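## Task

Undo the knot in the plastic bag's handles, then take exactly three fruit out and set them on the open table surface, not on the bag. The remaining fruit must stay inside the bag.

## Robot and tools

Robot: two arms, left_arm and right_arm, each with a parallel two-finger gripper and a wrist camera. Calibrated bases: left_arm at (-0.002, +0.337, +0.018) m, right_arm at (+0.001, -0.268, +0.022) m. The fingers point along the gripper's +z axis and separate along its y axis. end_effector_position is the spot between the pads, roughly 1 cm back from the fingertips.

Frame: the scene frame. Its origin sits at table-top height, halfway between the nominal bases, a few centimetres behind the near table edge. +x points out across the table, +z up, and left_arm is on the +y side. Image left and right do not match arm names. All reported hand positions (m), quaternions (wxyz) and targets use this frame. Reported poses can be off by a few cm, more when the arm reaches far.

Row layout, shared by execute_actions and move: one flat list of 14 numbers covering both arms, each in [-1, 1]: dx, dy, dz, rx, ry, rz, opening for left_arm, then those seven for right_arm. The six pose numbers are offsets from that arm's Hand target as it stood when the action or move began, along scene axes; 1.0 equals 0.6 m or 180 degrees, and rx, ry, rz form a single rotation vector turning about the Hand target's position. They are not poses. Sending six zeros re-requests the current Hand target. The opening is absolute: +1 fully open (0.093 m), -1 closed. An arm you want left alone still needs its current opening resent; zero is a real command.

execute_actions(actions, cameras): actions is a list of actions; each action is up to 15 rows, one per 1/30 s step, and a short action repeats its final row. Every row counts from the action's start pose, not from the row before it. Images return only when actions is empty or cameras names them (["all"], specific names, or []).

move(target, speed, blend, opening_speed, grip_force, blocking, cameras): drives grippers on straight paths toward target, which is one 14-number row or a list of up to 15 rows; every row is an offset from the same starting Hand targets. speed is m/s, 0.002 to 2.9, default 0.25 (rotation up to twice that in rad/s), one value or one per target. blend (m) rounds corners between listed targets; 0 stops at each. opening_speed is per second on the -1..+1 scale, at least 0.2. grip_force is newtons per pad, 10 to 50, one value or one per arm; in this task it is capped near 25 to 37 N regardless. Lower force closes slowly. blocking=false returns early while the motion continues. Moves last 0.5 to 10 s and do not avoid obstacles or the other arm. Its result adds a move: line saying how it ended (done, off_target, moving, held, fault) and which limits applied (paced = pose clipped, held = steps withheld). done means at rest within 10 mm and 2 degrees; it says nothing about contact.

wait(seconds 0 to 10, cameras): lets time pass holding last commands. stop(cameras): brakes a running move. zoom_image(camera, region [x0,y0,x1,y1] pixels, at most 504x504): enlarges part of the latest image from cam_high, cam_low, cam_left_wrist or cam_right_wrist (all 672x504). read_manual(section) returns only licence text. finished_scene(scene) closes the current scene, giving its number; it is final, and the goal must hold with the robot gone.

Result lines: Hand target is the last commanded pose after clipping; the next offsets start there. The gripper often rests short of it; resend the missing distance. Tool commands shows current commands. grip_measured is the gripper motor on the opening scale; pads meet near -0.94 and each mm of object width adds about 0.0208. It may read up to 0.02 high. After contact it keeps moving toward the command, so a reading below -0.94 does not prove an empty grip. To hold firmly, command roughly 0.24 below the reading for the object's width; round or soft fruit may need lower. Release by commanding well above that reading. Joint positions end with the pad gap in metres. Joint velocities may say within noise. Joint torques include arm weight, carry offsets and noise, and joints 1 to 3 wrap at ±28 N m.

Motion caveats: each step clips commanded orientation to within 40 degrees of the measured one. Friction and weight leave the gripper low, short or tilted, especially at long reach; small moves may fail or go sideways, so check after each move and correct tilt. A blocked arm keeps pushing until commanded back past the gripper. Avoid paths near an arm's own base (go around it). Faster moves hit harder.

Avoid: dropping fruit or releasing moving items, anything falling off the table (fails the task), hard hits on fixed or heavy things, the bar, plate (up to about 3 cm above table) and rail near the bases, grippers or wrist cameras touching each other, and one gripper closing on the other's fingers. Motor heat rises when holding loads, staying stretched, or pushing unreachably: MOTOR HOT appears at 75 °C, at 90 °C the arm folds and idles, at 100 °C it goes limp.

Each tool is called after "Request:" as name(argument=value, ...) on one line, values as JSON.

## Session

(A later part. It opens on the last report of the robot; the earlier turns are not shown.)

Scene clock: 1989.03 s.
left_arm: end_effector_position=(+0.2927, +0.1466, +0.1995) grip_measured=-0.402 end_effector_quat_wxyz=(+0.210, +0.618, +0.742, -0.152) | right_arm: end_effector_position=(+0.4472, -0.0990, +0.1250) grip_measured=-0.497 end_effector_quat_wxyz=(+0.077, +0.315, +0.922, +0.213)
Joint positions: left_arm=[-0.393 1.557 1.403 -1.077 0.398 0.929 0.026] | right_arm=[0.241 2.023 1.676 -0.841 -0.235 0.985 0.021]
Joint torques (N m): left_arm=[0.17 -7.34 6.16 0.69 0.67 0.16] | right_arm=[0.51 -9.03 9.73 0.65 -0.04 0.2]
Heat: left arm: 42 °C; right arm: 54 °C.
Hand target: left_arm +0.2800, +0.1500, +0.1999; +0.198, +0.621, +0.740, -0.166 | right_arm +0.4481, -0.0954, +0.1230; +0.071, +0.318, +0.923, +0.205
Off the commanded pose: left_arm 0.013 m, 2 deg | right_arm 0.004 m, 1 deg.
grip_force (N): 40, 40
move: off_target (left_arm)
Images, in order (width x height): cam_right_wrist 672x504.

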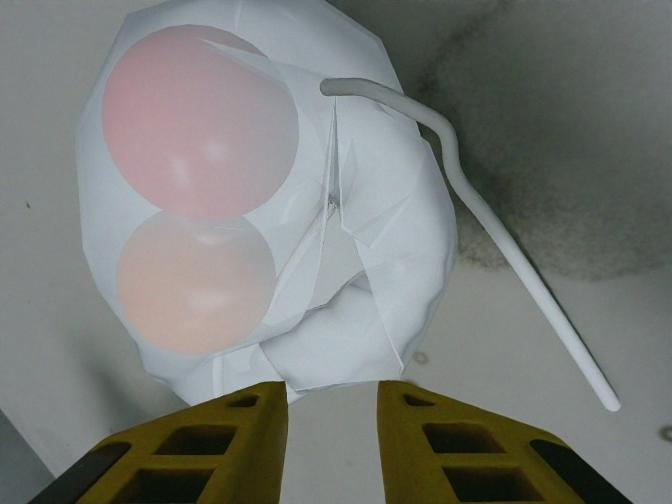

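Request:
move(target=[0, 0, 0, 0, 0, 0, -0.4, 0.0382, 0.0715, -0.1383, 0, 0, 0, -0.5], speed=0.06, cameras=["cam_right_wrist"])

Scene clock: 2009.07 s.
left_arm: end_effector_position=(+0.2927, +0.1466, +0.1995) grip_measured=-0.402 end_effector_quat_wxyz=(+0.210, +0.618, +0.742, -0.152) | right_arm: end_effector_position=(+0.4622, -0.0603, +0.0417) grip_measured=-0.497 end_effector_quat_wxyz=(+0.059, +0.319, +0.925, +0.199)
Joint positions: left_arm=[-0.393 1.557 1.403 -1.077 0.398 0.929 0.026] | right_arm=[0.311 2.232 1.676 -0.663 -0.209 1.053 0.021]
Joint torques (N m): left_arm=[0.17 -7.28 6.2 0.7 0.65 0.16] | right_arm=[0.76 -10.44 8.66 1.07 0 0.24]
Heat: left arm: 42 °C; right arm: 54 °C.
Hand target: left_arm +0.2800, +0.1500, +0.1999; +0.198, +0.621, +0.740, -0.166 | right_arm +0.4710, -0.0524, +0.0401; +0.071, +0.317, +0.923, +0.205
Off the commanded pose: left_arm 0.013 m, 2 deg | right_arm 0.012 m, 1 deg.
grip_force (N): 40, 40
move: off_target (left_arm, right_arm)
Images, in order (width x height): cam_right_wrist 672x504.

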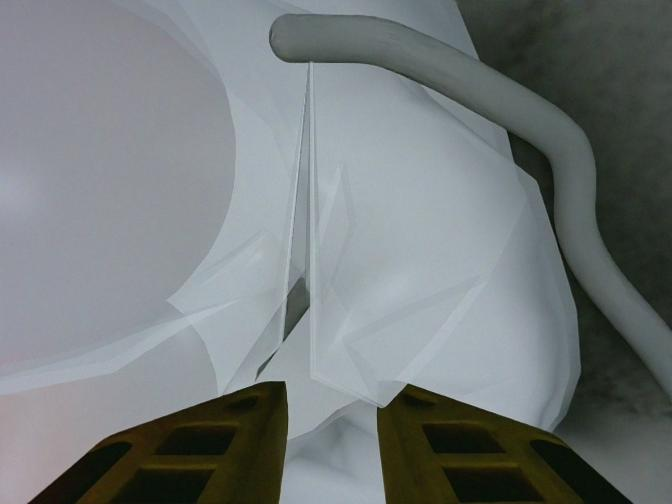

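Request:
zoom_image(camera="cam_right_wrist", region=[180, 220, 460, 480])

Scaled by 1.800 from the camera's 672x504 image, which has a finer 960x720 frame.

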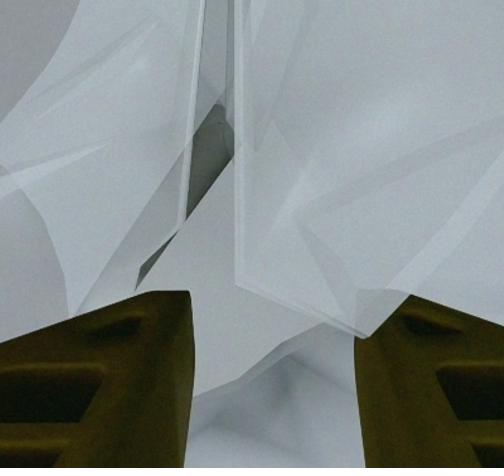

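Request:
move(target=[0, 0, 0, 0, 0, 0, -0.4, -0.0123, -0.0103, 0.085, 0, 0, 0, -0.5], speed=0.06, cameras=["cam_right_wrist"])

Scene clock: 2020.30 s.
left_arm: end_effector_position=(+0.2927, +0.1466, +0.1995) grip_measured=-0.402 end_effector_quat_wxyz=(+0.210, +0.618, +0.742, -0.152) | right_arm: end_effector_position=(+0.4585, -0.0622, +0.0581) grip_measured=-0.497 end_effector_quat_wxyz=(+0.048, +0.322, +0.926, +0.190)
Joint positions: left_arm=[-0.393 1.557 1.403 -1.077 0.398 0.929 0.026] | right_arm=[0.311 2.22 1.734 -0.762 -0.209 1.053 0.021]
Joint torques (N m): left_arm=[0.2 -7.34 6.15 0.71 0.68 0.16] | right_arm=[0.28 -16.47 9.29 0.56 -0.04 0.16]
Heat: left arm: 41 °C; right arm: 54 °C.
Hand target: left_arm +0.2800, +0.1500, +0.1999; +0.198, +0.621, +0.740, -0.166 | right_arm +0.4636, -0.0587, +0.0911; +0.071, +0.318, +0.923, +0.205
Off the commanded pose: left_arm 0.013 m, 2 deg | right_arm 0.034 m, 3 deg.
grip_force (N): 40, 40
move: off_target (left_arm, right_arm)
Images, in order (width x height): cam_right_wrist 672x504.

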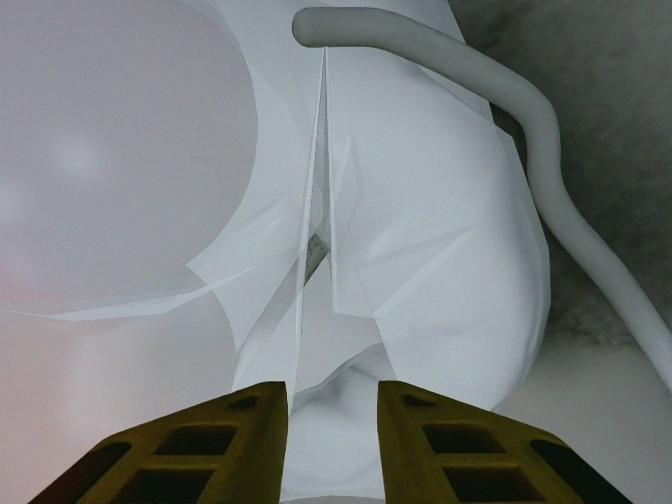

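Request:
move(target=[0, 0, 0, 0, 0, 0, -0.4, 0.012, 0.0185, -0.008, 0, 0, 0, -0.5], speed=0.06, cameras=["cam_right_wrist"])

Scene clock: 2029.77 s.
left_arm: end_effector_position=(+0.2927, +0.1466, +0.1995) grip_measured=-0.402 end_effector_quat_wxyz=(+0.210, +0.618, +0.742, -0.152) | right_arm: end_effector_position=(+0.4702, -0.0520, +0.0769) grip_measured=-0.497 end_effector_quat_wxyz=(+0.067, +0.318, +0.923, +0.205)
Joint positions: left_arm=[-0.393 1.557 1.403 -1.077 0.398 0.929 0.026] | right_arm=[0.324 2.22 1.793 -0.768 -0.204 1.065 0.021]
Joint torques (N m): left_arm=[0.1 -7.28 6.22 0.72 0.67 0.17] | right_arm=[0.73 -12.79 9.44 0.62 0 0.23]
Motor temperatures (°C): left_arm=[22 41 41 27 22 24 22] | right_arm=[24 57 43 30 25 26 24]
Heat: left arm: 41 °C; right arm: 57 °C.
Hand target: left_arm +0.2800, +0.1500, +0.1999; +0.198, +0.621, +0.740, -0.166 | right_arm +0.4708, -0.0476, +0.0862; +0.071, +0.318, +0.923, +0.205
Off the commanded pose: left_arm 0.013 m, 2 deg | right_arm 0.010 m, 0 deg.
grip_force (N): 40, 40
move: off_target (left_arm)
Images, in order (width x height): cam_right_wrist 672x504.

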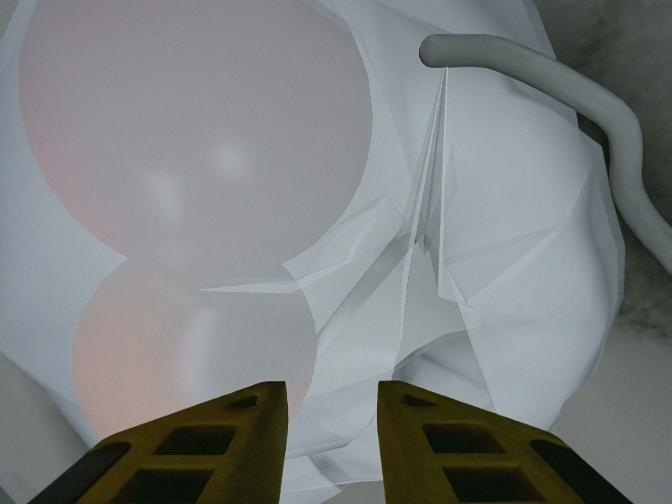

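Request:
move(target=[0, 0, 0, 0, 0, 0, -0.4, -0.004, -0.0123, -0.06, 0, 0, 0, -0.5], speed=0.06, cameras=["cam_right_wrist"])

Scene clock: 2043.83 s.
left_arm: end_effector_position=(+0.2927, +0.1466, +0.1995) grip_measured=-0.402 end_effector_quat_wxyz=(+0.210, +0.618, +0.742, -0.152) | right_arm: end_effector_position=(+0.4660, -0.0531, +0.0579) grip_measured=-0.497 end_effector_quat_wxyz=(+0.067, +0.318, +0.923, +0.205)
Joint positions: left_arm=[-0.393 1.557 1.403 -1.077 0.398 0.929 0.026] | right_arm=[0.324 2.22 1.716 -0.691 -0.204 1.065 0.021]
Joint torques (N m): left_arm=[0.2 -7.28 6.15 0.7 0.66 0.16] | right_arm=[-0.68 -11.43 5.52 1.13 -0.07 0.07]
Motor temperatures (°C): left_arm=[22 41 41 27 22 24 22] | right_arm=[24 58 44 29 25 26 24]
Heat: left arm: 41 °C; right arm: 58 °C.
Hand target: left_arm +0.2800, +0.1500, +0.1999; +0.198, +0.621, +0.740, -0.166 | right_arm +0.4683, -0.0549, +0.0502; +0.071, +0.318, +0.923, +0.205
Off the commanded pose: left_arm 0.013 m, 2 deg | right_arm 0.008 m, 0 deg.
grip_force (N): 40, 40
move: off_target (left_arm)
Images, in order (width x height): cam_right_wrist 672x504.

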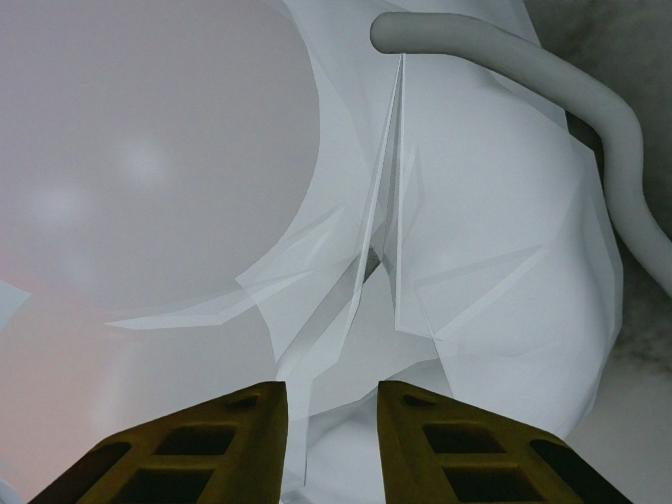

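Request:
move(target=[0, 0, 0, 0, 0, 0, -0.4, 0.0085, 0.0110, -0.026, 0, 0, 0, -0.5], speed=0.06, cameras=["cam_right_wrist"])

Scene clock: 2049.23 s.
left_arm: end_effector_position=(+0.2927, +0.1466, +0.1995) grip_measured=-0.402 end_effector_quat_wxyz=(+0.210, +0.618, +0.742, -0.152) | right_arm: end_effector_position=(+0.4707, -0.0510, +0.0449) grip_measured=-0.497 end_effector_quat_wxyz=(+0.068, +0.317, +0.923, +0.206)
Joint positions: left_arm=[-0.393 1.557 1.403 -1.077 0.398 0.929 0.026] | right_arm=[0.324 2.253 1.716 -0.656 -0.204 1.065 0.021]
Joint torques (N m): left_arm=[0.13 -7.34 6.16 0.7 0.67 0.16] | right_arm=[0.08 -10.52 6.49 1.19 0 0.13]
Motor temperatures (°C): left_arm=[22 41 41 27 22 24 22] | right_arm=[24 58 43 30 25 26 24]
Heat: left arm: 41 °C; right arm: 58 °C.
Hand target: left_arm +0.2800, +0.1500, +0.1999; +0.198, +0.621, +0.740, -0.166 | right_arm +0.4735, -0.0483, +0.0347; +0.071, +0.318, +0.923, +0.205
Off the commanded pose: left_arm 0.013 m, 2 deg | right_arm 0.011 m, 0 deg.
grip_force (N): 40, 40
move: off_target (left_arm, right_arm)
Images, in order (width x height): cam_right_wrist 672x504.

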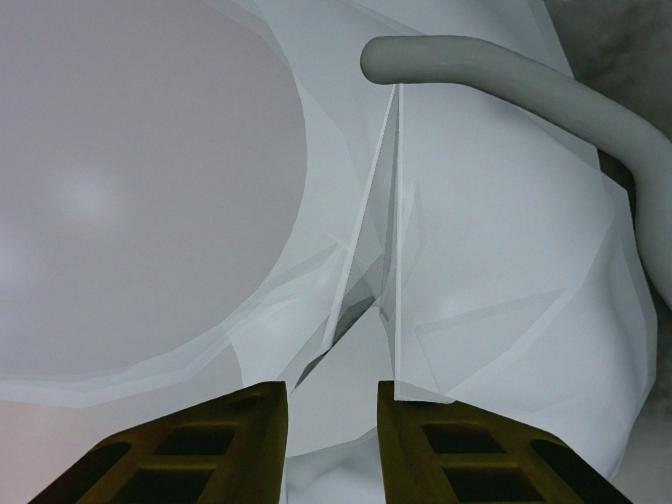

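Request:
zoom_image(camera="cam_right_wrist", region=[200, 220, 480, 504])

Scaled by 1.775 from the camera's 672x504 image, which has a finer 960x720 frame.

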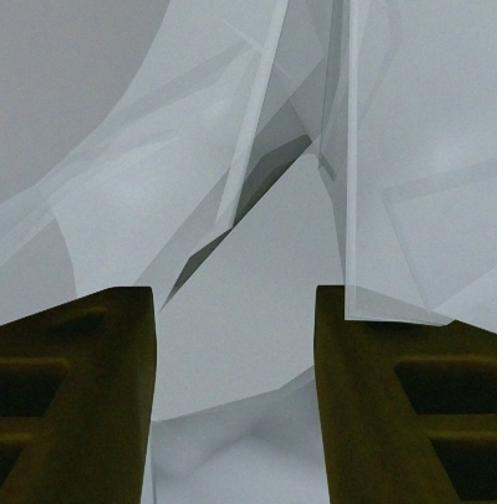

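Request:
move(target=[0, 0, 0, 0, 0, 0, -0.4, 0, 0, 0, 0, 0, 0, -1], speed=0.05, opening_speed=0.4, cameras=["cam_right_wrist"])

Request:
zoom_image(camera="cam_right_wrist", region=[200, 220, 480, 504])

Scene clock: 2058.80 s.
left_arm: end_effector_position=(+0.2927, +0.1466, +0.1995) grip_measured=-0.402 end_effector_quat_wxyz=(+0.210, +0.618, +0.742, -0.152) | right_arm: end_effector_position=(+0.4708, -0.0510, +0.0449) grip_measured=-0.983 end_effector_quat_wxyz=(+0.068, +0.317, +0.923, +0.206)
Joint positions: left_arm=[-0.393 1.557 1.403 -1.077 0.398 0.929 0.026] | right_arm=[0.324 2.253 1.716 -0.655 -0.204 1.065 0]
Joint torques (N m): left_arm=[0.17 -7.34 6.17 0.72 0.67 0.18] | right_arm=[0.05 -10.55 6.49 1.12 -0.03 0.13]
Motor temperatures (°C): left_arm=[22 41 41 27 22 24 22] | right_arm=[24 58 42 30 24 26 24]
Heat: left arm: 41 °C; right arm: 58 °C.
Hand target: left_arm +0.2800, +0.1500, +0.1999; +0.198, +0.621, +0.740, -0.166 | right_arm +0.4735, -0.0483, +0.0347; +0.071, +0.318, +0.923, +0.205
Off the commanded pose: left_arm 0.013 m, 2 deg | right_arm 0.011 m, 0 deg.
grip_force (N): 40, 40
move: off_target (left_arm, right_arm)
Images, in order (width x height): cam_right_wrist 672x504.

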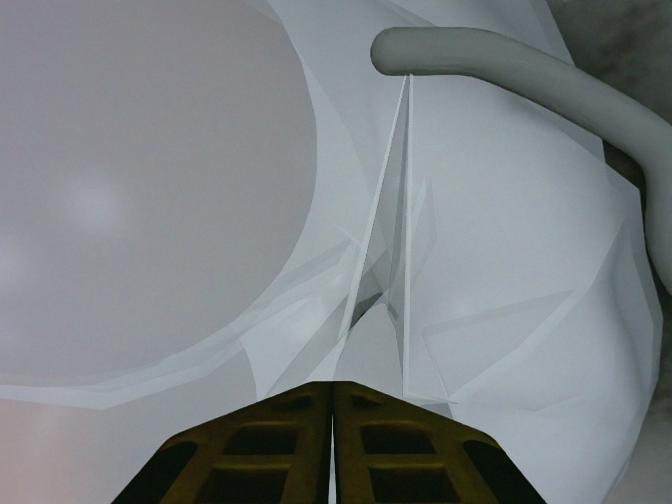

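Scaled by 1.775 from the camera's 672x504 image, which has a finer 960x720 frame.

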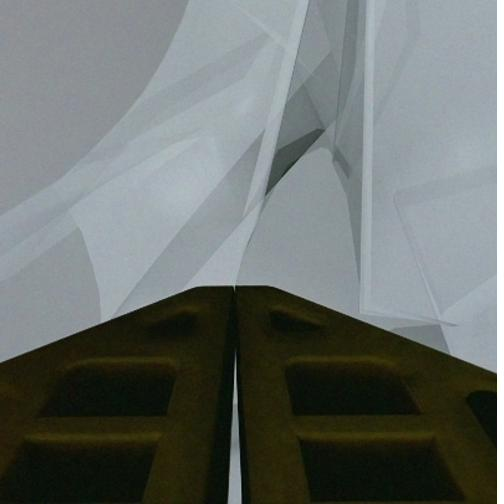

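Request:
move(target=[0, 0, 0, 0, 0, 0, -0.4, 0, 0, 0.134, 0, 0, 0, -1], speed=0.06, cameras=["cam_right_wrist", "cam_low"])

Request:
zoom_image(camera="cam_low", region=[315, 200, 425, 300])

Scene clock: 2063.67 s.
left_arm: end_effector_position=(+0.2927, +0.1466, +0.1995) grip_measured=-0.402 end_effector_quat_wxyz=(+0.210, +0.618, +0.742, -0.152) | right_arm: end_effector_position=(+0.4715, -0.0517, +0.0873) grip_measured=-0.983 end_effector_quat_wxyz=(+0.053, +0.320, +0.926, +0.194)
Joint positions: left_arm=[-0.393 1.557 1.403 -1.077 0.398 0.929 0.026] | right_arm=[0.324 2.253 1.902 -0.882 -0.204 1.065 0]
Joint torques (N m): left_arm=[0.14 -7.28 6.11 0.7 0.66 0.17] | right_arm=[0.44 -15.91 9.39 0.58 -0.02 0.2]
Motor temperatures (°C): left_arm=[22 41 41 27 22 24 22] | right_arm=[24 58 42 30 24 26 24]
Heat: left arm: 41 °C; right arm: 58 °C.
Hand target: left_arm +0.2800, +0.1500, +0.1999; +0.198, +0.621, +0.740, -0.166 | right_arm +0.4735, -0.0483, +0.1151; +0.071, +0.318, +0.923, +0.205
Off the commanded pose: left_arm 0.013 m, 2 deg | right_arm 0.028 m, 2 deg.
grip_force (N): 40, 40
move: off_target (left_arm, right_arm)
Images, in order (width x height): cam_low 672x504, cam_right_wrist 672x504.

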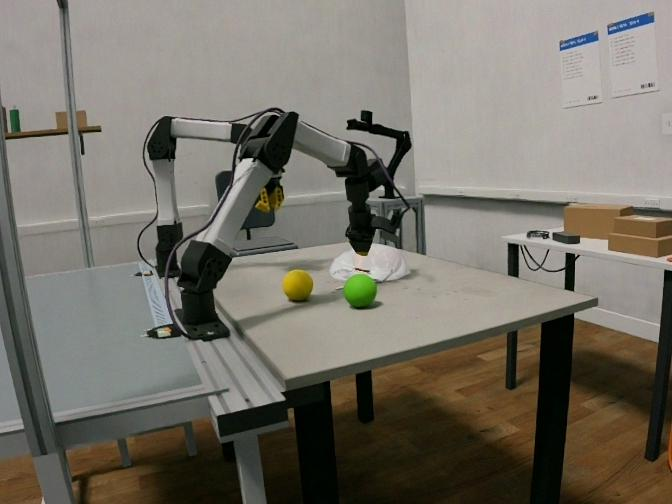

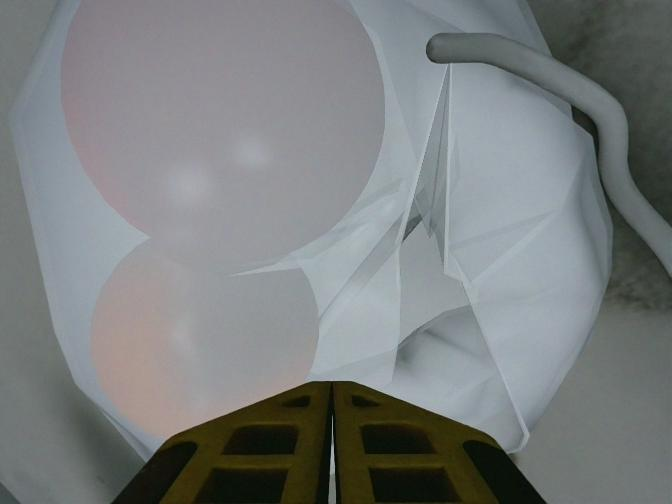

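Scaled by 4.582 from the camera's 672x504 image, which has a finer 960x720 frame.

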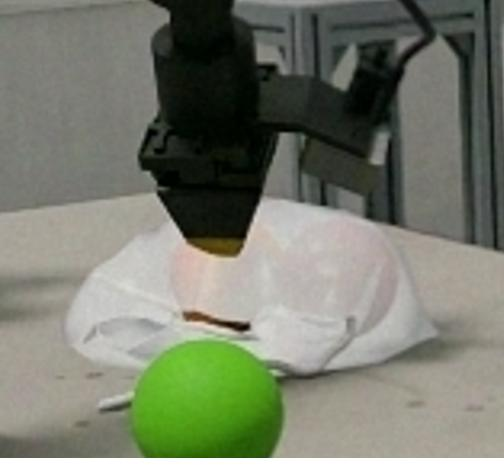

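Request:
move(target=[0, 0, 0, 0, 0, 0, -0.4, -0.0687, -0.0595, -0.0335, 0.0887, -0.0666, 0.0111, -0.56], speed=0.12, cameras=["cam_right_wrist"])

Request:
zoom_image(camera="cam_right_wrist", region=[220, 80, 500, 400])

Scene clock: 2092.30 s.
left_arm: end_effector_position=(+0.2927, +0.1466, +0.1995) grip_measured=-0.402 end_effector_quat_wxyz=(+0.210, +0.618, +0.742, -0.152) | right_arm: end_effector_position=(+0.4286, -0.0846, +0.0753) grip_measured=-0.562 end_effector_quat_wxyz=(+0.096, +0.298, +0.886, +0.343)
Joint positions: left_arm=[-0.393 1.557 1.403 -1.077 0.398 0.929 0.026] | right_arm=[0.21 1.924 1.191 -0.25 -0.436 1.029 0.018]
Joint torques (N m): left_arm=[0.17 -7.31 6.15 0.68 0.65 0.17] | right_arm=[-0.69 -13.53 5.39 1.49 -0.39 0.04]
Motor temperatures (°C): left_arm=[22 41 40 27 22 24 22] | right_arm=[24 68 44 29 24 26 24]
Heat: left arm: 41 °C; right arm: 68 °C.
Hand target: left_arm +0.2800, +0.1500, +0.1999; +0.198, +0.621, +0.740, -0.166 | right_arm +0.4323, -0.0841, +0.0950; +0.118, +0.285, +0.879, +0.364
Off the commanded pose: left_arm 0.013 m, 2 deg | right_arm 0.020 m, 4 deg.
grip_force (N): 40, 40
move: off_target (left_arm, right_arm)
Images, in order (width x height): cam_right_wrist 672x504.

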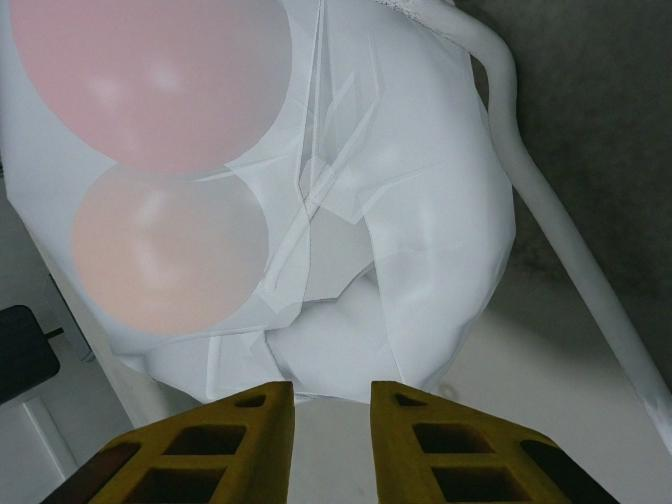

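Scaled by 1.575 from the camera's 672x504 image, which has a finer 960x720 frame.

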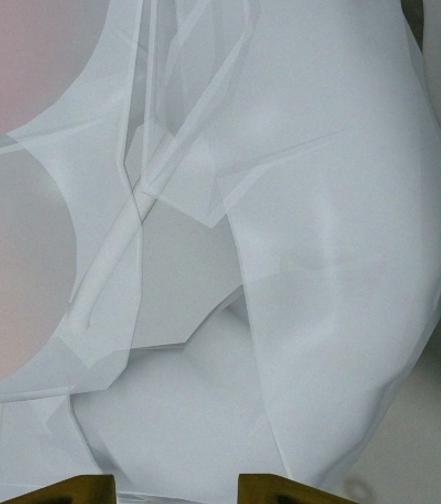

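Request:
move(target=[0, 0, 0, 0, 0, 0, -0.4, 0.0503, 0.0643, -0.1017, 0, 0, 0, -0.56], speed=0.06, cameras=["cam_right_wrist"])

Request:
zoom_image(camera="cam_right_wrist", region=[200, 220, 480, 504])

Scene clock: 2103.43 s.
left_arm: end_effector_position=(+0.2927, +0.1466, +0.1995) grip_measured=-0.402 end_effector_quat_wxyz=(+0.210, +0.618, +0.742, -0.152) | right_arm: end_effector_position=(+0.4550, -0.0515, +0.0377) grip_measured=-0.562 end_effector_quat_wxyz=(+0.111, +0.285, +0.880, +0.364)
Joint positions: left_arm=[-0.393 1.557 1.403 -1.077 0.398 0.929 0.026] | right_arm=[0.264 2.098 1.237 -0.048 -0.425 1.074 0.018]
Joint torques (N m): left_arm=[0.16 -7.27 6.15 0.68 0.65 0.15] | right_arm=[0.75 -8.73 8.49 1.47 -0.06 0.19]
Motor temperatures (°C): left_arm=[22 41 40 27 22 24 22] | right_arm=[24 66 43 30 25 26 24]
Heat: left arm: 41 °C; right arm: 66 °C.
Hand target: left_arm +0.2800, +0.1500, +0.1999; +0.198, +0.621, +0.740, -0.166 | right_arm +0.4625, -0.0456, +0.0339; +0.118, +0.285, +0.879, +0.364
Off the commanded pose: left_arm 0.013 m, 2 deg | right_arm 0.010 m, 1 deg.
grip_force (N): 40, 40
move: off_target (left_arm)
Images, in order (width x height): cam_right_wrist 672x504.

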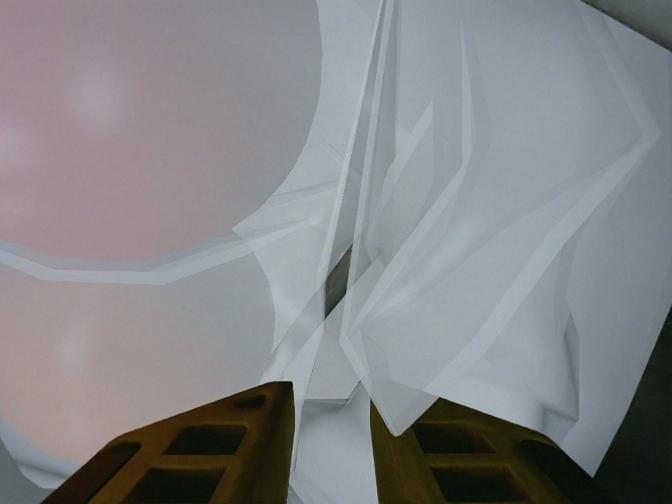

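Scaled by 1.775 from the camera's 672x504 image, which has a finer 960x720 frame.

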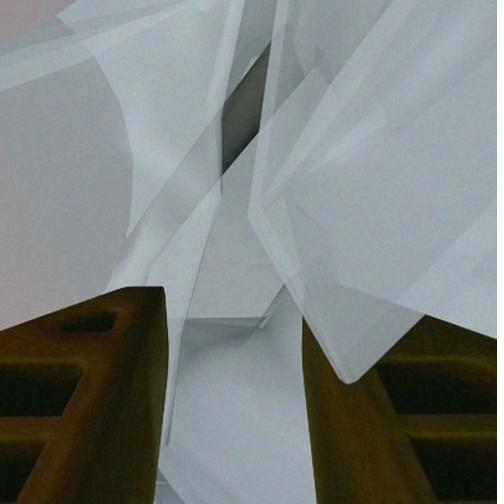

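Request:
move(target=[0, 0, 0, 0, 0, 0, -0.4, 0.0, 0.0, 0.0, 0, 0, 0, -1], speed=0.05, opening_speed=0.4, cameras=["cam_right_wrist"])

Request:
zoom_image(camera="cam_right_wrist", region=[200, 220, 480, 504])

Scene clock: 2112.50 s.
left_arm: end_effector_position=(+0.2927, +0.1466, +0.1995) grip_measured=-0.402 end_effector_quat_wxyz=(+0.210, +0.618, +0.742, -0.152) | right_arm: end_effector_position=(+0.4554, -0.0521, +0.0373) grip_measured=-0.983 end_effector_quat_wxyz=(+0.113, +0.286, +0.880, +0.362)
Joint positions: left_arm=[-0.393 1.557 1.403 -1.077 0.398 0.929 0.026] | right_arm=[0.264 2.099 1.237 -0.048 -0.42 1.074 0]
Joint torques (N m): left_arm=[0.12 -7.27 6.12 0.7 0.66 0.18] | right_arm=[0.75 -8.66 8.65 1.5 -0.11 0.16]
Motor temperatures (°C): left_arm=[22 41 40 27 22 24 22] | right_arm=[24 64 43 30 24 26 24]
Heat: left arm: 41 °C; right arm: 64 °C.
Hand target: left_arm +0.2800, +0.1500, +0.1999; +0.198, +0.621, +0.740, -0.166 | right_arm +0.4624, -0.0456, +0.0338; +0.118, +0.285, +0.879, +0.364
Off the commanded pose: left_arm 0.013 m, 2 deg | right_arm 0.010 m, 1 deg.
grip_force (N): 40, 40
move: off_target (left_arm)
Images, in order (width x height): cam_right_wrist 672x504.

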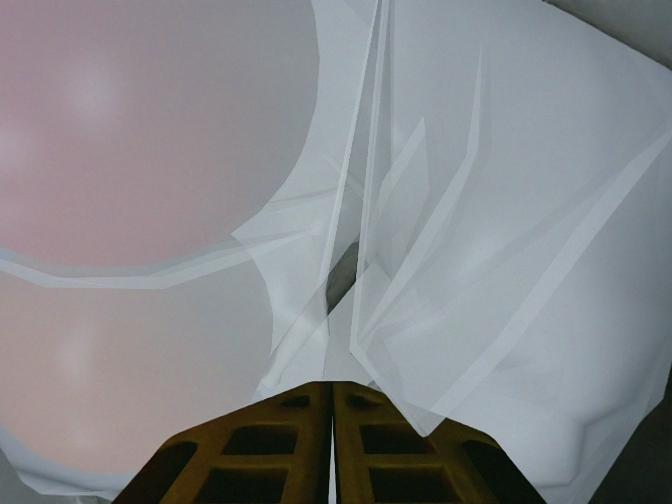

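Scaled by 1.775 from the camera's 672x504 image, which has a finer 960x720 frame.

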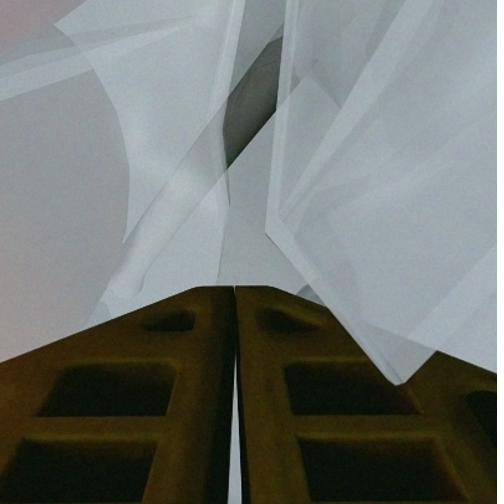

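Request:
move(target=[0, 0, 0, 0, 0, 0, -0.4, 0.0, 0.0, 0.075, 0, 0, 0, -1], speed=0.05, cameras=["cam_right_wrist"])

Request:
zoom_image(camera="cam_right_wrist", region=[200, 220, 480, 504])

Scene clock: 2118.20 s.
left_arm: end_effector_position=(+0.2927, +0.1466, +0.1995) grip_measured=-0.402 end_effector_quat_wxyz=(+0.210, +0.618, +0.742, -0.152) | right_arm: end_effector_position=(+0.4579, -0.0518, +0.0503) grip_measured=-0.983 end_effector_quat_wxyz=(+0.102, +0.292, +0.882, +0.355)
Joint positions: left_arm=[-0.393 1.557 1.403 -1.077 0.398 0.929 0.026] | right_arm=[0.264 2.087 1.297 -0.146 -0.419 1.077 0]
Joint torques (N m): left_arm=[0.14 -7.25 6.12 0.72 0.66 0.2] | right_arm=[0.88 -14.98 9.09 0.98 -0.12 0.16]
Motor temperatures (°C): left_arm=[22 41 40 27 22 24 22] | right_arm=[24 63 43 31 24 26 24]
Heat: left arm: 41 °C; right arm: 63 °C.
Hand target: left_arm +0.2800, +0.1500, +0.1999; +0.198, +0.621, +0.740, -0.166 | right_arm +0.4625, -0.0456, +0.0789; +0.118, +0.285, +0.879, +0.364
Off the commanded pose: left_arm 0.013 m, 2 deg | right_arm 0.029 m, 2 deg.
grip_force (N): 40, 40
move: off_target (left_arm, right_arm)
Images, in order (width x height): cam_right_wrist 672x504.

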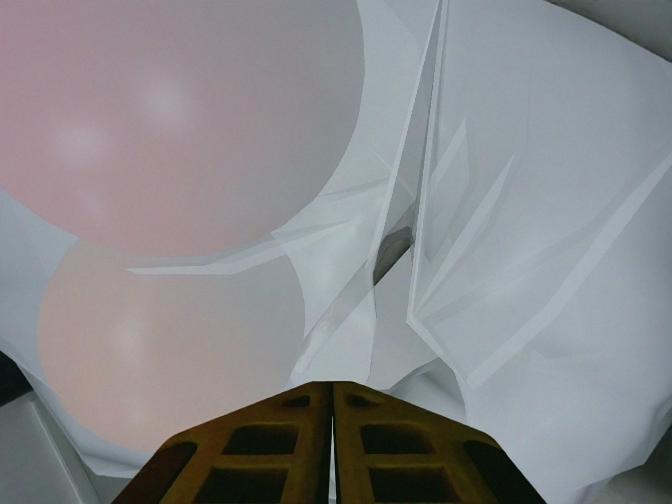

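Scaled by 1.775 from the camera's 672x504 image, which has a finer 960x720 frame.

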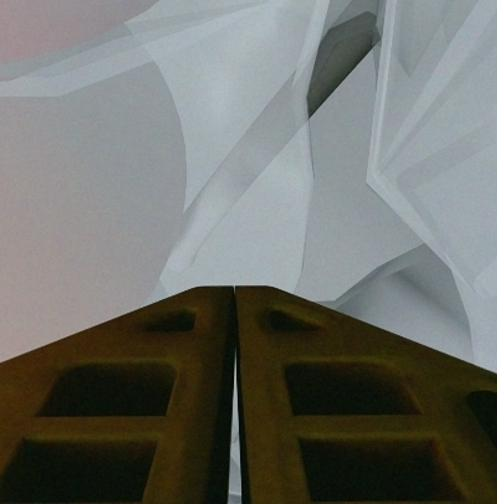

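Request:
move(target=[0, 0, 0, 0, 0, 0, -0.4, -0.0447, -0.0582, 0.0185, -0.2077, -0.2864, 0.3536, -0.1], speed=0.25, cameras=["cam_right_wrist"])

Request:
zoom_image(camera="cam_right_wrist", region=[100, 100, 580, 440])

Scene clock: 2150.30 s.
left_arm: end_effector_position=(+0.2927, +0.1466, +0.1995) grip_measured=-0.402 end_effector_quat_wxyz=(+0.210, +0.618, +0.742, -0.152) | right_arm: end_effector_position=(+0.4426, -0.0773, +0.0770) grip_measured=-0.102 end_effector_quat_wxyz=(+0.339, -0.417, +0.826, +0.169)
Joint positions: left_arm=[-0.393 1.557 1.403 -1.077 0.398 0.929 0.026] | right_arm=[0.219 1.949 1.195 -0.162 -0.432 -0.53 0.04]
Joint torques (N m): left_arm=[0.14 -7.3 6.23 0.69 0.67 0.18] | right_arm=[-0.95 -13.79 5.75 1.02 -0.46 0.03]
Motor temperatures (°C): left_arm=[22 41 40 27 22 24 22] | right_arm=[24 69 45 30 24 26 24]
Heat: left arm: 41 °C; right arm: 69 °C.
Hand target: left_arm +0.2800, +0.1500, +0.1999; +0.198, +0.621, +0.740, -0.166 | right_arm +0.4356, -0.0804, +0.0899; +0.341, -0.420, +0.823, +0.174
Off the commanded pose: left_arm 0.013 m, 2 deg | right_arm 0.015 m, 1 deg.
grip_force (N): 40, 40
move: off_target (left_arm, right_arm)
Images, in order (width x height): cam_right_wrist 672x504.

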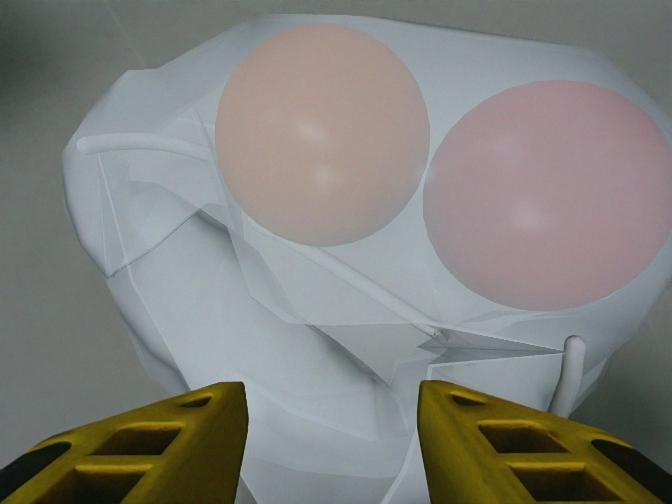

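Scaled by 1.050 from the camera's 672x504 image, which has a finer 960x720 frame.

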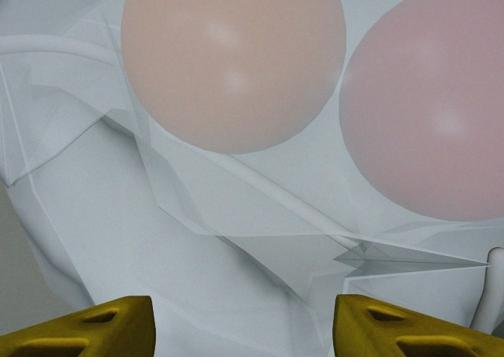

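Request:
move(target=[0, 0, 0, 0, 0, 0, -0.4, 0.0273, 0.0823, -0.1065, 0, 0, 0, -0.1], speed=0.08, cameras=["cam_right_wrist"])

Request:
zoom_image(camera="cam_right_wrist", region=[140, 180, 540, 504])

Scene clock: 2176.27 s.
left_arm: end_effector_position=(+0.2927, +0.1466, +0.1995) grip_measured=-0.402 end_effector_quat_wxyz=(+0.210, +0.618, +0.742, -0.152) | right_arm: end_effector_position=(+0.4456, -0.0361, +0.0311) grip_measured=-0.102 end_effector_quat_wxyz=(+0.338, -0.421, +0.822, +0.180)
Joint positions: left_arm=[-0.393 1.557 1.403 -1.077 0.398 0.929 0.026] | right_arm=[0.306 2.101 1.199 0.012 -0.402 -0.46 0.04]
Joint torques (N m): left_arm=[0.13 -7.34 6.24 0.71 0.66 0.17] | right_arm=[0.55 -8.5 8.24 1.49 -0.13 0.23]
Motor temperatures (°C): left_arm=[22 41 40 27 22 24 22] | right_arm=[24 74 42 30 25 26 24]
Heat: left arm: 41 °C; right arm: 74 °C.
Hand target: left_arm +0.2800, +0.1500, +0.1999; +0.198, +0.621, +0.740, -0.166 | right_arm +0.4522, -0.0311, +0.0262; +0.342, -0.420, +0.823, +0.174
Off the commanded pose: left_arm 0.013 m, 2 deg | right_arm 0.010 m, 1 deg.
grip_force (N): 40, 40
move: off_target (left_arm)
Images, in order (width x height): cam_right_wrist 672x504.

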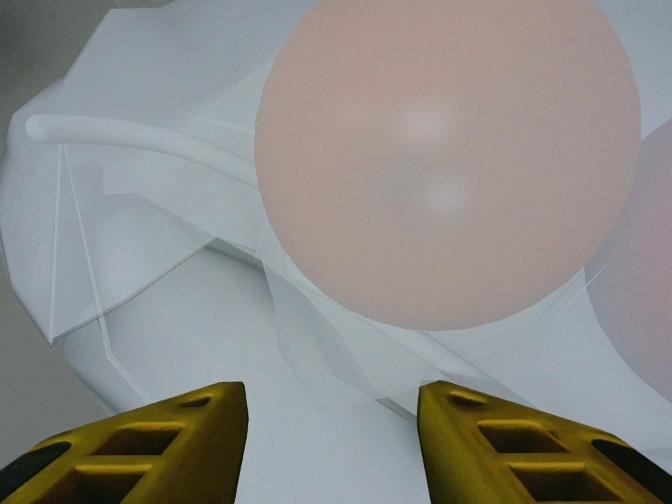

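Scaled by 1.260 from the camera's 672x504 image, which has a finer 960x720 frame.

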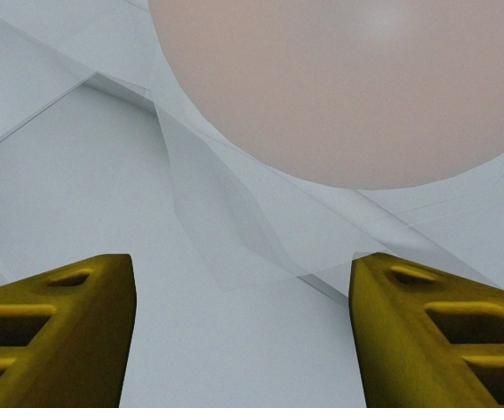

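Request:
move(target=[[0, 0, 0, 0, 0, 0, -0.4, 0.0137, 0.0185, 0.0, 0, 0, 0, -0.1], [0, 0, 0, 0, 0, 0, -0.4, 0.0137, 0.0185, 0.0, 0, 0, 0, -1]], speed=0.06, cameras=["cam_right_wrist"])

Request:
zoom_image(camera="cam_right_wrist", region=[140, 180, 540, 504])

Scene clock: 2185.83 s.
left_arm: end_effector_position=(+0.2927, +0.1466, +0.1995) grip_measured=-0.402 end_effector_quat_wxyz=(+0.210, +0.618, +0.742, -0.152) | right_arm: end_effector_position=(+0.4553, -0.0257, +0.0297) grip_measured=-0.975 end_effector_quat_wxyz=(+0.342, -0.420, +0.822, +0.177)
Joint positions: left_arm=[-0.393 1.557 1.403 -1.077 0.398 0.929 0.026] | right_arm=[0.323 2.14 1.251 0.012 -0.387 -0.446 0]
Joint torques (N m): left_arm=[0.16 -7.32 6.24 0.69 0.66 0.17] | right_arm=[0.72 -9.22 8.87 1.37 -0.08 0.23]
Motor temperatures (°C): left_arm=[22 40 40 27 22 24 22] | right_arm=[24 69 42 31 25 26 24]
Heat: left arm: 40 °C; right arm: 69 °C.
Hand target: left_arm +0.2800, +0.1500, +0.1999; +0.198, +0.621, +0.740, -0.166 | right_arm +0.4602, -0.0199, +0.0261; +0.341, -0.420, +0.823, +0.174
Off the commanded pose: left_arm 0.013 m, 2 deg | right_arm 0.008 m, 0 deg.
grip_force (N): 40, 40
move: off_target (left_arm)
Images, in order (width x height): cam_right_wrist 672x504.

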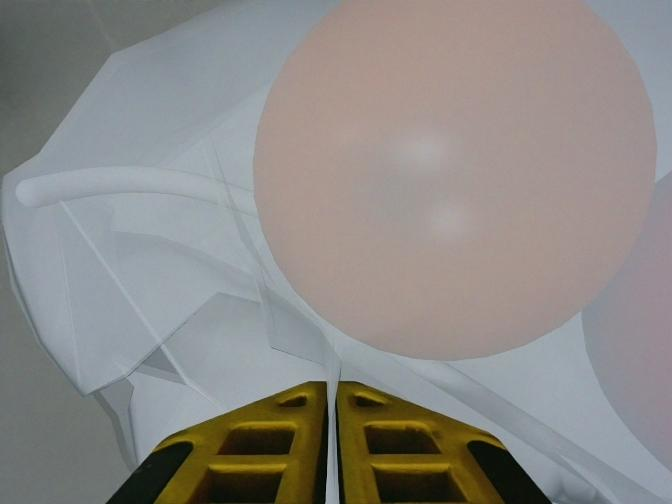

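Scaled by 1.260 from the camera's 672x504 image, which has a finer 960x720 frame.

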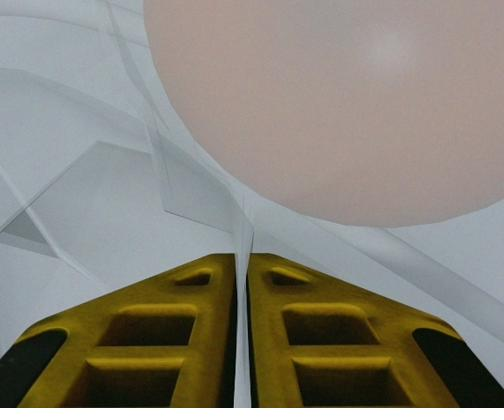

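Request:
move(target=[0, 0, 0, 0, 0, 0, -0.4, 0.0013, 0.0032, 0.14, 0, 0, 0, -1], speed=0.08, cameras=["cam_right_wrist", "cam_low"])

Request:
zoom_image(camera="cam_low", region=[315, 200, 425, 300])

Scene clock: 2204.10 s.
left_arm: end_effector_position=(+0.2927, +0.1466, +0.1995) grip_measured=-0.402 end_effector_quat_wxyz=(+0.210, +0.618, +0.742, -0.152) | right_arm: end_effector_position=(+0.4591, -0.0233, +0.0823) grip_measured=-0.975 end_effector_quat_wxyz=(+0.325, -0.419, +0.829, +0.178)
Joint positions: left_arm=[-0.393 1.557 1.403 -1.077 0.398 0.929 0.026] | right_arm=[0.33 2.062 1.392 -0.24 -0.379 -0.439 0]
Joint torques (N m): left_arm=[0.18 -7.3 6.23 0.7 0.66 0.18] | right_arm=[0.91 -14.82 9.33 1.01 -0.13 0.25]
Motor temperatures (°C): left_arm=[22 40 40 27 22 24 22] | right_arm=[24 66 44 32 24 26 25]
Heat: left arm: 40 °C; right arm: 66 °C.
Hand target: left_arm +0.2800, +0.1500, +0.1999; +0.198, +0.621, +0.740, -0.166 | right_arm +0.4610, -0.0180, +0.1100; +0.341, -0.420, +0.823, +0.174
Off the commanded pose: left_arm 0.013 m, 2 deg | right_arm 0.028 m, 2 deg.
grip_force (N): 40, 40
move: off_target (left_arm, right_arm)
Images, in order (width x height): cam_low 672x504, cam_right_wrist 672x504.

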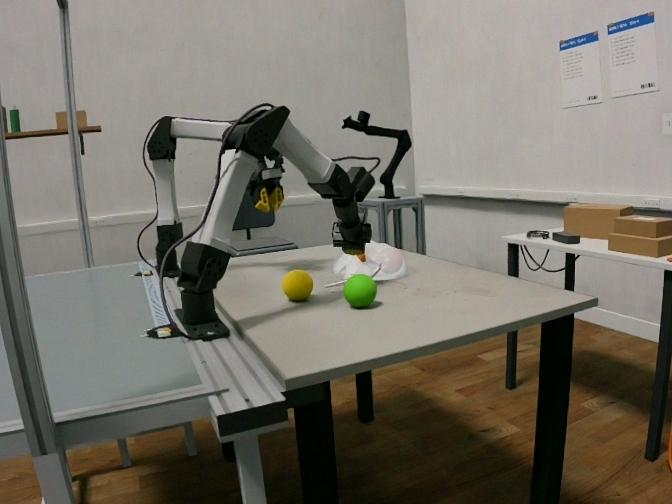

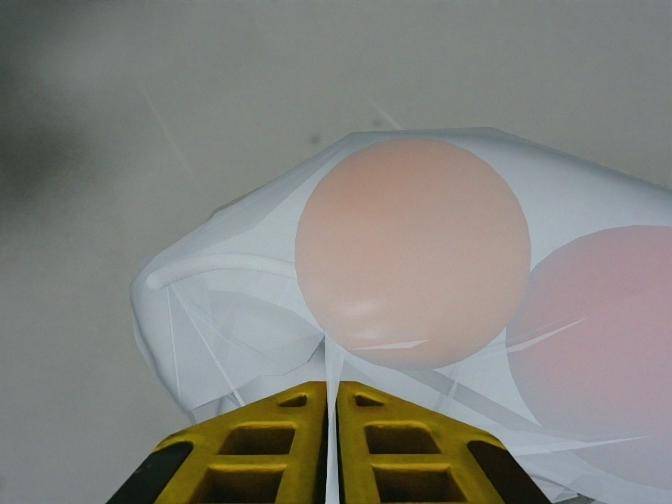

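Scaled by 4.582 from the camera's 672x504 image, which has a finer 960x720 frame.

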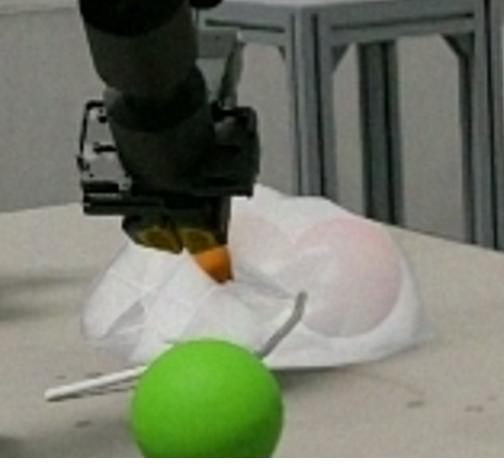

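Request:
move(target=[[0, 0, 0, 0, 0, 0, -0.4, 0.03, 0.02, 0.075, 0, 0, 0, -1], [0, 0, 0, 0, 0, 0, -0.4, 0.08, 0.095, 0.075, 0, 0, 0, -1]], speed=0.08, blend=[0.02, 0], cameras=["cam_right_wrist", "cam_low", "cam_high"])

Request:
zoom_image(camera="cam_low", region=[315, 200, 425, 300])

Request:
zoom_image(camera="cam_high", region=[240, 170, 400, 310])

Scene clock: 2209.00 s.
left_arm: end_effector_position=(+0.2927, +0.1466, +0.1995) grip_measured=-0.402 end_effector_quat_wxyz=(+0.210, +0.618, +0.742, -0.152) | right_arm: end_effector_position=(+0.5098, +0.0343, +0.1617) grip_measured=-0.975 end_effector_quat_wxyz=(+0.355, -0.420, +0.816, +0.175)
Joint positions: left_arm=[-0.393 1.557 1.403 -1.077 0.398 0.929 0.026] | right_arm=[0.406 2.217 1.918 -0.525 -0.329 -0.38 0]
Joint torques (N m): left_arm=[0.24 -7.32 6.17 0.69 0.64 0.17] | right_arm=[0.69 -10.84 10.41 1.14 -0.05 0.19]
Motor temperatures (°C): left_arm=[22 40 40 27 22 24 22] | right_arm=[24 67 44 31 24 26 25]
Heat: left arm: 40 °C; right arm: 67 °C.
Hand target: left_arm +0.2800, +0.1500, +0.1999; +0.198, +0.621, +0.740, -0.166 | right_arm +0.5091, +0.0390, +0.1551; +0.341, -0.420, +0.823, +0.174
Off the commanded pose: left_arm 0.013 m, 2 deg | right_arm 0.008 m, 2 deg.
grip_force (N): 40, 40
move: off_target (left_arm)
Images, in order (width x height): cam_high 672x504, cam_low 672x504, cam_right_wrist 672x504.

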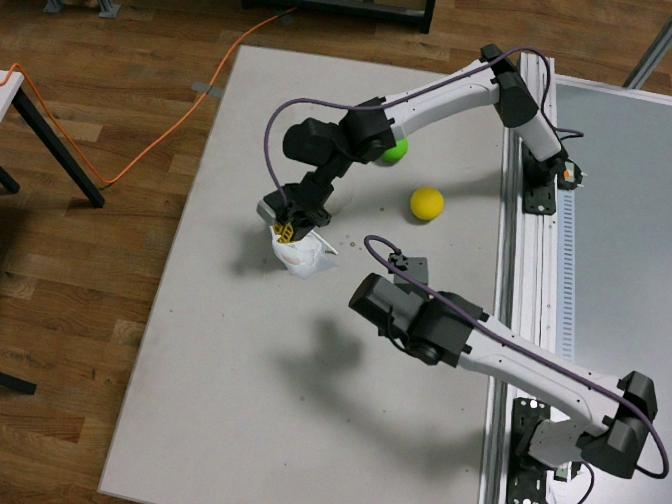

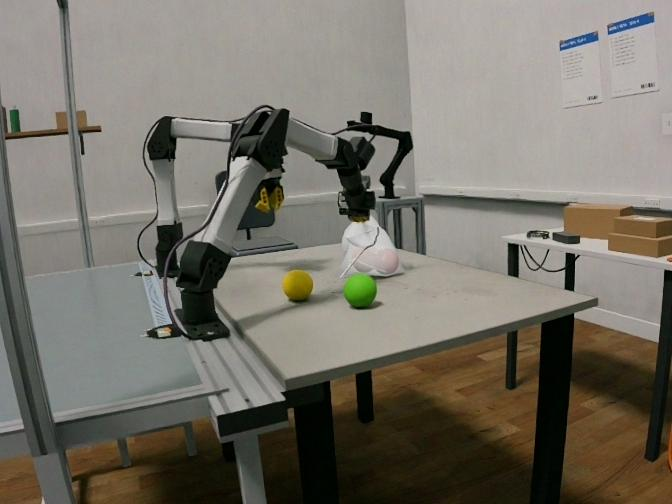

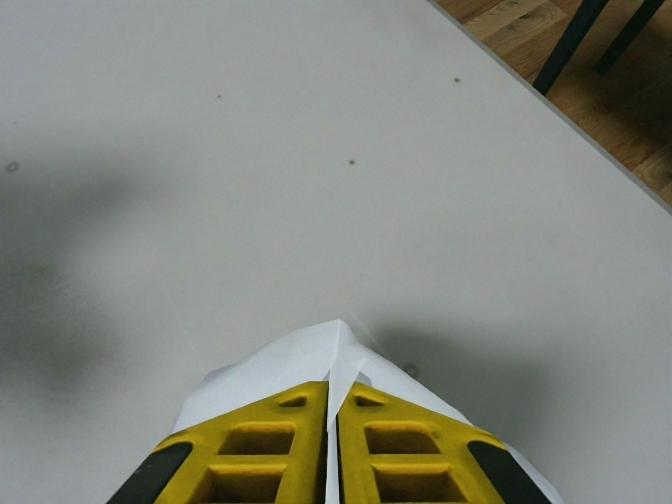

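Scaled by 4.582 from the camera's 672x504 image, which has a finer 960x720 frame.

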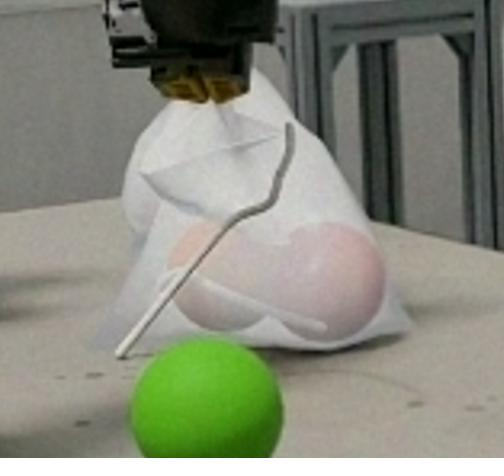

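Scaled by 3.150 from the camera's 672x504 image, which has a finer 960x720 frame.

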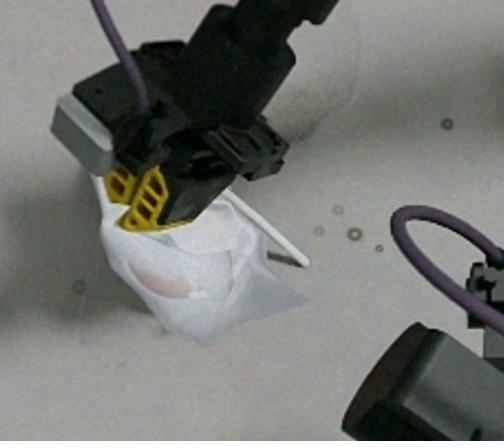

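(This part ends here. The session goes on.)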